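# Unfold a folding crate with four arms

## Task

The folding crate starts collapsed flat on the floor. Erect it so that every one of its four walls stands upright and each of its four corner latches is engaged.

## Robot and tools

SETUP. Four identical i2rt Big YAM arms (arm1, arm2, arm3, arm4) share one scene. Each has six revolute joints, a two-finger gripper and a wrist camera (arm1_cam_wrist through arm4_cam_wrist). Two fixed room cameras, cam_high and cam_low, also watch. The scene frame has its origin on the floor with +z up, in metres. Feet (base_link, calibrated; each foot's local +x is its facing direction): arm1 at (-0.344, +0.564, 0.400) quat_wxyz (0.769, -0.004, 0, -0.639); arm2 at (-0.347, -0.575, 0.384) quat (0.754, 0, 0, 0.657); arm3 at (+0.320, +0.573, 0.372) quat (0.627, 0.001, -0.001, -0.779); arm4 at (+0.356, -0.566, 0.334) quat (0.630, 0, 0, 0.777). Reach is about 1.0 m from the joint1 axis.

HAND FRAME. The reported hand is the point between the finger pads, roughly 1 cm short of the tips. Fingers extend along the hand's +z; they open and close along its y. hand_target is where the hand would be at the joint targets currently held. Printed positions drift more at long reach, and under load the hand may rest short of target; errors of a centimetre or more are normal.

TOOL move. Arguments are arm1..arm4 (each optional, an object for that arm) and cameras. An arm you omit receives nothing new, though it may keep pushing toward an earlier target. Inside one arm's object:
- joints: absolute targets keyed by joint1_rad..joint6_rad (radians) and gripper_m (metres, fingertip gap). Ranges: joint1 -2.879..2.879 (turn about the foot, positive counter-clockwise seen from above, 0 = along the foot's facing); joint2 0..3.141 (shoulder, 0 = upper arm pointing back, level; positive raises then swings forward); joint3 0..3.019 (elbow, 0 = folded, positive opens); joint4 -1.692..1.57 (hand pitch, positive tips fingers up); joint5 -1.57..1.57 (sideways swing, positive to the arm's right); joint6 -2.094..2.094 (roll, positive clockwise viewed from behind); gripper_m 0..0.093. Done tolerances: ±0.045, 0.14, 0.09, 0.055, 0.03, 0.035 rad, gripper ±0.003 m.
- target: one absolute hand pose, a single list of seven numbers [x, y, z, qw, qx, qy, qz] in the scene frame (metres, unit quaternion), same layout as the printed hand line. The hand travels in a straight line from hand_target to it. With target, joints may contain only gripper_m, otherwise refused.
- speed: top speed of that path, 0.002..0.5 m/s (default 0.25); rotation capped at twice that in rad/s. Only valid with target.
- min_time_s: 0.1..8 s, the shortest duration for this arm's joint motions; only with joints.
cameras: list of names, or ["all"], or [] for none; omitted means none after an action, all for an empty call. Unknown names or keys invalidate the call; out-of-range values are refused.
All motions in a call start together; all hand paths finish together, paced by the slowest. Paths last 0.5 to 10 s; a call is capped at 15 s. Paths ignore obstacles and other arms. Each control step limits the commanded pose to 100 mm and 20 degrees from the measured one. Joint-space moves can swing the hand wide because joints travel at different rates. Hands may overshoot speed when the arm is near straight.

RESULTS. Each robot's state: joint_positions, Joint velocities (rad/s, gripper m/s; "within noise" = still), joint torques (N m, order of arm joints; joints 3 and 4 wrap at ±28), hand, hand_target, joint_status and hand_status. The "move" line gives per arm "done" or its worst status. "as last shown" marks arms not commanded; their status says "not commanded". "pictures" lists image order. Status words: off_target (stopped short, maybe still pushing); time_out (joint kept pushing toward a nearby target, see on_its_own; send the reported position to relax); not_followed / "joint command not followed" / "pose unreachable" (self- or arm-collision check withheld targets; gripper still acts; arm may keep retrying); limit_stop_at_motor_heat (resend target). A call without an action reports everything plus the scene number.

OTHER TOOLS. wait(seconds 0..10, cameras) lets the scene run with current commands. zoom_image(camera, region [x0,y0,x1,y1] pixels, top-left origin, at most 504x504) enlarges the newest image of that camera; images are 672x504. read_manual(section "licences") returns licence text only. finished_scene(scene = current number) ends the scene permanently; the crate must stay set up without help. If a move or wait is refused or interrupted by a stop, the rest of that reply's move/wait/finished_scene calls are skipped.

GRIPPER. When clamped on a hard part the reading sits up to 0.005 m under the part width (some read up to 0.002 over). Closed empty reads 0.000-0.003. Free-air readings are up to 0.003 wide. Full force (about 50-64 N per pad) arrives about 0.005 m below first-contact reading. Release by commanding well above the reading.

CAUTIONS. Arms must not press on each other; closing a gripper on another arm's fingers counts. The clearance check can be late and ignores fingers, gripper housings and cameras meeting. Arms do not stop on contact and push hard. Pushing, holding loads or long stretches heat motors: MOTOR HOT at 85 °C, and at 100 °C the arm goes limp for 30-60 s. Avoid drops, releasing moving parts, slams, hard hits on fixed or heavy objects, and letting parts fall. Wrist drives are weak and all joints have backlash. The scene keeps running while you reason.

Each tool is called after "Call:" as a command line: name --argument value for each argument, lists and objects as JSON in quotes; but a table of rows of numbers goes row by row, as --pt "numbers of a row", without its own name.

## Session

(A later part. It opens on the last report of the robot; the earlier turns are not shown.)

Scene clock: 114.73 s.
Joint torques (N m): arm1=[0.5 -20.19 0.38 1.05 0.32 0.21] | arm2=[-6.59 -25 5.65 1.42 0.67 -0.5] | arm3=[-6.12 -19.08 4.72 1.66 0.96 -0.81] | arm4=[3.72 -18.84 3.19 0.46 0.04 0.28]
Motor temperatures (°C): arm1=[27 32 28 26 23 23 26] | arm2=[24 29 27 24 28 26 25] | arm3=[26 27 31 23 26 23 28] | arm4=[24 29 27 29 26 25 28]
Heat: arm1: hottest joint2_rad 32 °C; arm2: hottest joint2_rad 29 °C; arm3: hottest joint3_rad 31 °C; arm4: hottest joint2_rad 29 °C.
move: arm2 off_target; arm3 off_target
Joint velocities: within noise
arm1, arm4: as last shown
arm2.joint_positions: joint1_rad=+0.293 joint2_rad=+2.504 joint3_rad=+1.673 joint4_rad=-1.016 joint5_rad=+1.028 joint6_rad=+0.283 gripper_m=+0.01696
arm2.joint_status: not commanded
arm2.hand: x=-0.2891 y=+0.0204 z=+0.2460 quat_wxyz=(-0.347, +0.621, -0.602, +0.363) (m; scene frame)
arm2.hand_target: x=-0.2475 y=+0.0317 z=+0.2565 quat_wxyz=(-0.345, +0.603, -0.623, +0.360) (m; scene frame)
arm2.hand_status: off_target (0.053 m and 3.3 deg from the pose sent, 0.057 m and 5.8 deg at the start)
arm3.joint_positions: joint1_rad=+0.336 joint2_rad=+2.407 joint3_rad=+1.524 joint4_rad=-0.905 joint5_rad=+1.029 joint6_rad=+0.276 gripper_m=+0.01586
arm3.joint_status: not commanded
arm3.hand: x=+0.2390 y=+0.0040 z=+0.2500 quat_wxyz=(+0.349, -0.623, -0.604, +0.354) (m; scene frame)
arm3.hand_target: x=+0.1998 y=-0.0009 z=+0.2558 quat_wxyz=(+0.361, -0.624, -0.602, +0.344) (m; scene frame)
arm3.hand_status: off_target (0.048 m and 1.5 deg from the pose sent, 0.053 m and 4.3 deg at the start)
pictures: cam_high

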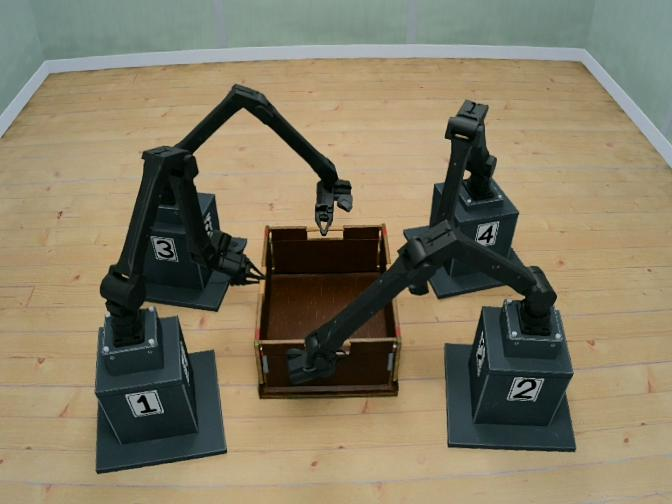

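Call:
move --arm3 '{"target": [0.232, -0.0045, 0.255, -0.35972, 0.62306, 0.60168, -0.34738], "speed": 0.15}' --arm2 '{"target": [-0.282, 0.0365, 0.256, -0.34738, 0.60168, -0.62306, 0.35972], "speed": 0.15}'

Call:
move --arm1 '{"joints": {"gripper_m": 0.05}}' --arm2 '{"joints": {"gripper_m": 0.05}}' --arm3 '{"joints": {"gripper_m": 0.05}}' --arm4 '{"joints": {"gripper_m": 0.05}}'

Call:
move --arm1 '{"target": [-0.0063, 0.328, 0.307, -0.00873, 0.01511, 0.8659, -0.49992], "speed": 0.2}' --arm2 '{"target": [-0.387, 0.0375, 0.317, -0.34738, 0.60168, -0.62306, 0.35972], "speed": 0.2}' --arm3 '{"target": [0.337, -0.009, 0.316, -0.35972, 0.62306, 0.60168, -0.34738], "speed": 0.2}' --arm4 '{"target": [-0.0283, -0.295, 0.306, -0.49992, 0.8659, -0.01511, 0.00873], "speed": 0.2}' --cameras '["cam_high", "cam_low"]'

Call:
zoom_image --camera "cam_high" --region '[250, 210, 420, 410]'

Call:
zoom_image --camera "cam_low" --region '[220, 190, 470, 370]'

Scene clock: 120.73 s.
Joint torques (N m): arm1=[1.08 -20.66 0.27 1.03 0.38 0.24] | arm2=[-1.55 -23.88 7.86 -0.34 0.58 0.07] | arm3=[-2.2 -17.79 7.2 -1.1 1.02 -0.01] | arm4=[3.72 -18.84 3.19 0.46 0.04 0.28]
Motor temperatures (°C): arm1=[27 32 28 26 23 23 26] | arm2=[24 29 27 24 27 26 25] | arm3=[26 28 31 23 26 24 28] | arm4=[24 29 27 29 26 25 28]
Heat: arm1: hottest joint2_rad 32 °C; arm2: hottest joint2_rad 29 °C; arm3: hottest joint3_rad 31 °C; arm4: hottest joint2_rad 29 °C.
move: arm2 off_target; arm3 off_target
Joint velocities: within noise
arm1, arm4: as last shown
arm2.joint_positions: joint1_rad=+0.293 joint2_rad=+2.519 joint3_rad=+1.705 joint4_rad=-1.078 joint5_rad=+1.021 joint6_rad=+0.329 gripper_m=+0.01696
arm2.joint_status: not commanded
arm2.hand: x=-0.2898 y=+0.0202 z=+0.2461 quat_wxyz=(-0.341, +0.614, -0.609, +0.369) (m; scene frame)
arm2.hand_target: x=-0.2822 y=+0.0368 z=+0.2554 quat_wxyz=(-0.348, +0.603, -0.622, +0.358) (m; scene frame)
arm2.hand_status: off_target (0.021 m and 2.5 deg from the pose sent, 0.020 m and 3.3 deg at the start)
arm3.joint_positions: joint1_rad=+0.336 joint2_rad=+2.409 joint3_rad=+1.532 joint4_rad=-0.923 joint5_rad=+1.023 joint6_rad=+0.292 gripper_m=+0.01586
arm3.joint_status: not commanded
arm3.hand: x=+0.2395 y=+0.0041 z=+0.2506 quat_wxyz=(+0.349, -0.627, -0.601, +0.352) (m; scene frame)
arm3.hand_target: x=+0.2322 y=-0.0059 z=+0.2548 quat_wxyz=(+0.355, -0.625, -0.600, +0.351) (m; scene frame)
arm3.hand_status: off_target (0.012 m and 1.4 deg from the pose sent, 0.012 m and 1.5 deg at the start)
pictures: none

Scene clock: 121.67 s.
Joint torques (N m): arm1=[0.26 -18.67 1.02 1.25 0.37 0.2] | arm2=[-0.44 -24 7.02 -0.32 0.59 0.08] | arm3=[-1.44 -17.9 6.93 -0.43 0.82 0.05] | arm4=[2.14 -15.91 4.04 0.72 0.14 0.28]
Motor temperatures (°C): arm1=[27 32 28 26 23 23 26] | arm2=[24 29 27 24 27 26 25] | arm3=[26 28 31 23 26 23 28] | arm4=[24 29 27 29 26 25 28]
Heat: arm1: hottest joint2_rad 32 °C; arm2: hottest joint2_rad 29 °C; arm3: hottest joint3_rad 31 °C; arm4: hottest joint2_rad 29 °C.
move: arm1 done; arm2 done; arm3 done; arm4 done
Joint velocities: within noise
arm1.joint_positions: joint1_rad=+0.881 joint2_rad=+2.284 joint3_rad=+0.787 joint4_rad=+0.601 joint5_rad=+0.879 joint6_rad=-0.797 gripper_m=+0.04996
arm1.joint_status: all done
arm1.hand: x=-0.0036 y=+0.2210 z=+0.2468 quat_wxyz=(+0.008, -0.014, -0.864, +0.504) (m; scene frame)
arm1.hand_target: x=-0.0025 y=+0.2251 z=+0.2471 quat_wxyz=(+0.006, -0.011, -0.865, +0.501) (m; scene frame)
arm1.hand_status: not commanded
arm2.joint_positions: joint1_rad=+0.273 joint2_rad=+2.518 joint3_rad=+1.719 joint4_rad=-1.076 joint5_rad=+1.021 joint6_rad=+0.327 gripper_m=+0.04989
arm2.joint_status: all done
arm2.hand: x=-0.2789 y=+0.0256 z=+0.2498 quat_wxyz=(-0.342, +0.606, -0.618, +0.366) (m; scene frame)
arm2.hand_target: x=-0.2764 y=+0.0371 z=+0.2564 quat_wxyz=(-0.347, +0.600, -0.625, +0.359) (m; scene frame)
arm2.hand_status: not commanded
arm3.joint_positions: joint1_rad=+0.324 joint2_rad=+2.409 joint3_rad=+1.536 joint4_rad=-0.939 joint5_rad=+1.028 joint6_rad=+0.279 gripper_m=+0.04989
arm3.joint_status: all done
arm3.hand: x=+0.2321 y=+0.0053 z=+0.2527 quat_wxyz=(+0.358, -0.624, -0.603, +0.346) (m; scene frame)
arm3.hand_target: x=+0.2264 y=-0.0051 z=+0.2548 quat_wxyz=(+0.358, -0.626, -0.600, +0.347) (m; scene frame)
arm3.hand_status: not commanded
arm4.joint_positions: joint1_rad=+0.840 joint2_rad=+2.124 joint3_rad=+0.894 joint4_rad=+0.360 joint5_rad=+0.875 joint6_rad=-0.835 gripper_m=+0.04995
arm4.joint_status: all done
arm4.hand: x=-0.0327 y=-0.1872 z=+0.2498 quat_wxyz=(-0.505, +0.863, -0.012, +0.008) (m; scene frame)
arm4.hand_target: x=-0.0302 y=-0.1910 z=+0.2461 quat_wxyz=(-0.500, +0.866, -0.010, +0.010) (m; scene frame)
arm4.hand_status: not commanded
pictures: none

Scene clock: 123.53 s.
Joint torques (N m): arm1=[0.56 -15.68 2.78 0.72 0.81 0.23] | arm2=[-1.49 -25.35 7.84 -0.85 0.38 0.17] | arm3=[-0.56 -19.66 7.71 -1.09 0.39 0.21] | arm4=[1.96 -13.86 5.56 0.27 0.48 0.36]
Motor temperatures (°C): arm1=[27 32 28 26 23 23 26] | arm2=[24 29 27 24 27 26 25] | arm3=[26 28 31 23 26 23 28] | arm4=[24 29 27 29 26 25 28]
Heat: arm1: hottest joint2_rad 32 °C; arm2: hottest joint2_rad 29 °C; arm3: hottest joint3_rad 31 °C; arm4: hottest joint2_rad 29 °C.
move: arm1 done; arm2 off_target; arm3 off_target; arm4 done
Joint velocities: within noise
arm1.joint_positions: joint1_rad=+1.131 joint2_rad=+2.039 joint3_rad=+0.650 joint4_rad=+0.156 joint5_rad=+1.002 joint6_rad=-0.416 gripper_m=+0.04996
arm1.joint_status: not commanded
arm1.hand: x=-0.0158 y=+0.3260 z=+0.3034 quat_wxyz=(+0.019, -0.010, -0.867, +0.498) (m; scene frame)
arm1.hand_target: x=-0.0080 y=+0.3269 z=+0.3072 quat_wxyz=(+0.010, -0.015, -0.866, +0.501) (m; scene frame)
arm1.hand_status: done (0.010 m and 1.3 deg from the pose sent, 0.123 m and 0.5 deg at the start)
arm2.joint_positions: joint1_rad=+0.443 joint2_rad=+2.519 joint3_rad=+1.877 joint4_rad=-1.479 joint5_rad=+0.962 joint6_rad=+0.597 gripper_m=+0.04989
arm2.joint_status: not commanded
arm2.hand: x=-0.3864 y=+0.0250 z=+0.3038 quat_wxyz=(-0.342, +0.610, -0.609, +0.374) (m; scene frame)
arm2.hand_target: x=-0.3859 y=+0.0375 z=+0.3160 quat_wxyz=(-0.347, +0.602, -0.622, +0.361) (m; scene frame)
arm2.hand_status: off_target (0.018 m and 2.6 deg from the pose sent, 0.128 m and 1.3 deg at the start)
arm3.joint_positions: joint1_rad=+0.497 joint2_rad=+2.409 joint3_rad=+1.691 joint4_rad=-1.377 joint5_rad=+0.977 joint6_rad=+0.567 gripper_m=+0.04989
arm3.joint_status: not commanded
arm3.hand: x=+0.3346 y=+0.0042 z=+0.3054 quat_wxyz=(+0.373, -0.610, -0.609, +0.342) (m; scene frame)
arm3.hand_target: x=+0.3365 y=-0.0092 z=+0.3158 quat_wxyz=(+0.361, -0.622, -0.602, +0.347) (m; scene frame)
arm3.hand_status: off_target (0.017 m and 2.4 deg from the pose sent, 0.123 m and 0.3 deg at the start)
arm4.joint_positions: joint1_rad=+1.057 joint2_rad=+1.897 joint3_rad=+0.782 joint4_rad=-0.025 joint5_rad=+0.988 joint6_rad=-0.521 gripper_m=+0.04995
arm4.joint_status: not commanded
arm4.hand: x=-0.0261 y=-0.2928 z=+0.3049 quat_wxyz=(-0.500, +0.866, -0.009, +0.013) (m; scene frame)
arm4.hand_target: x=-0.0278 y=-0.2943 z=+0.3060 quat_wxyz=(-0.500, +0.866, -0.014, +0.010) (m; scene frame)
arm4.hand_status: done (0.003 m and 0.9 deg from the pose sent, 0.122 m and 0.8 deg at the start)
pictures: cam_high, cam_low

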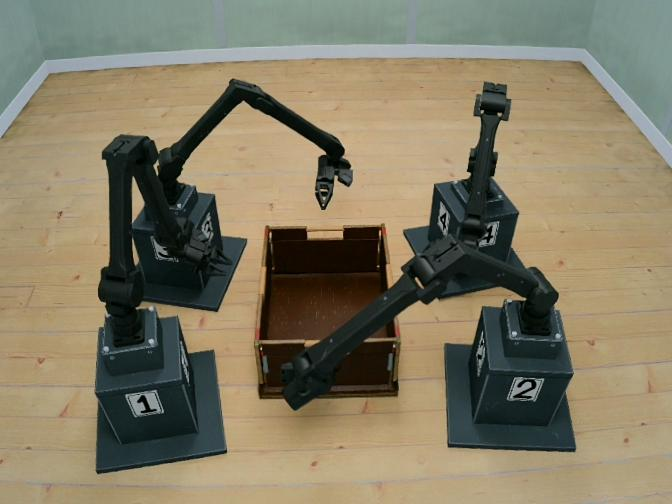

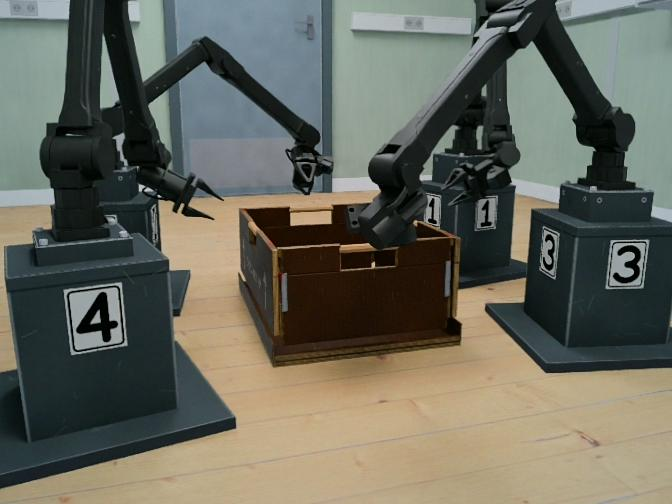

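Scaled by 2.520 from the camera's 672x504 image, which has a finer 960x720 frame.

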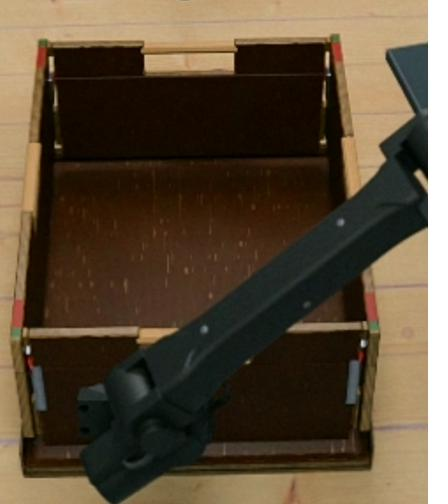

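Scaled by 2.016 from the camera's 672x504 image, which has a finer 960x720 frame.

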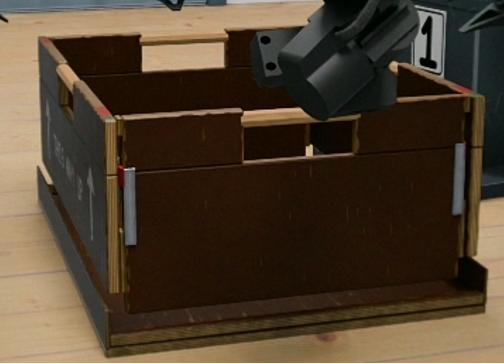

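Call:
finished_scene --scene 2

The scene is finished: the task was done.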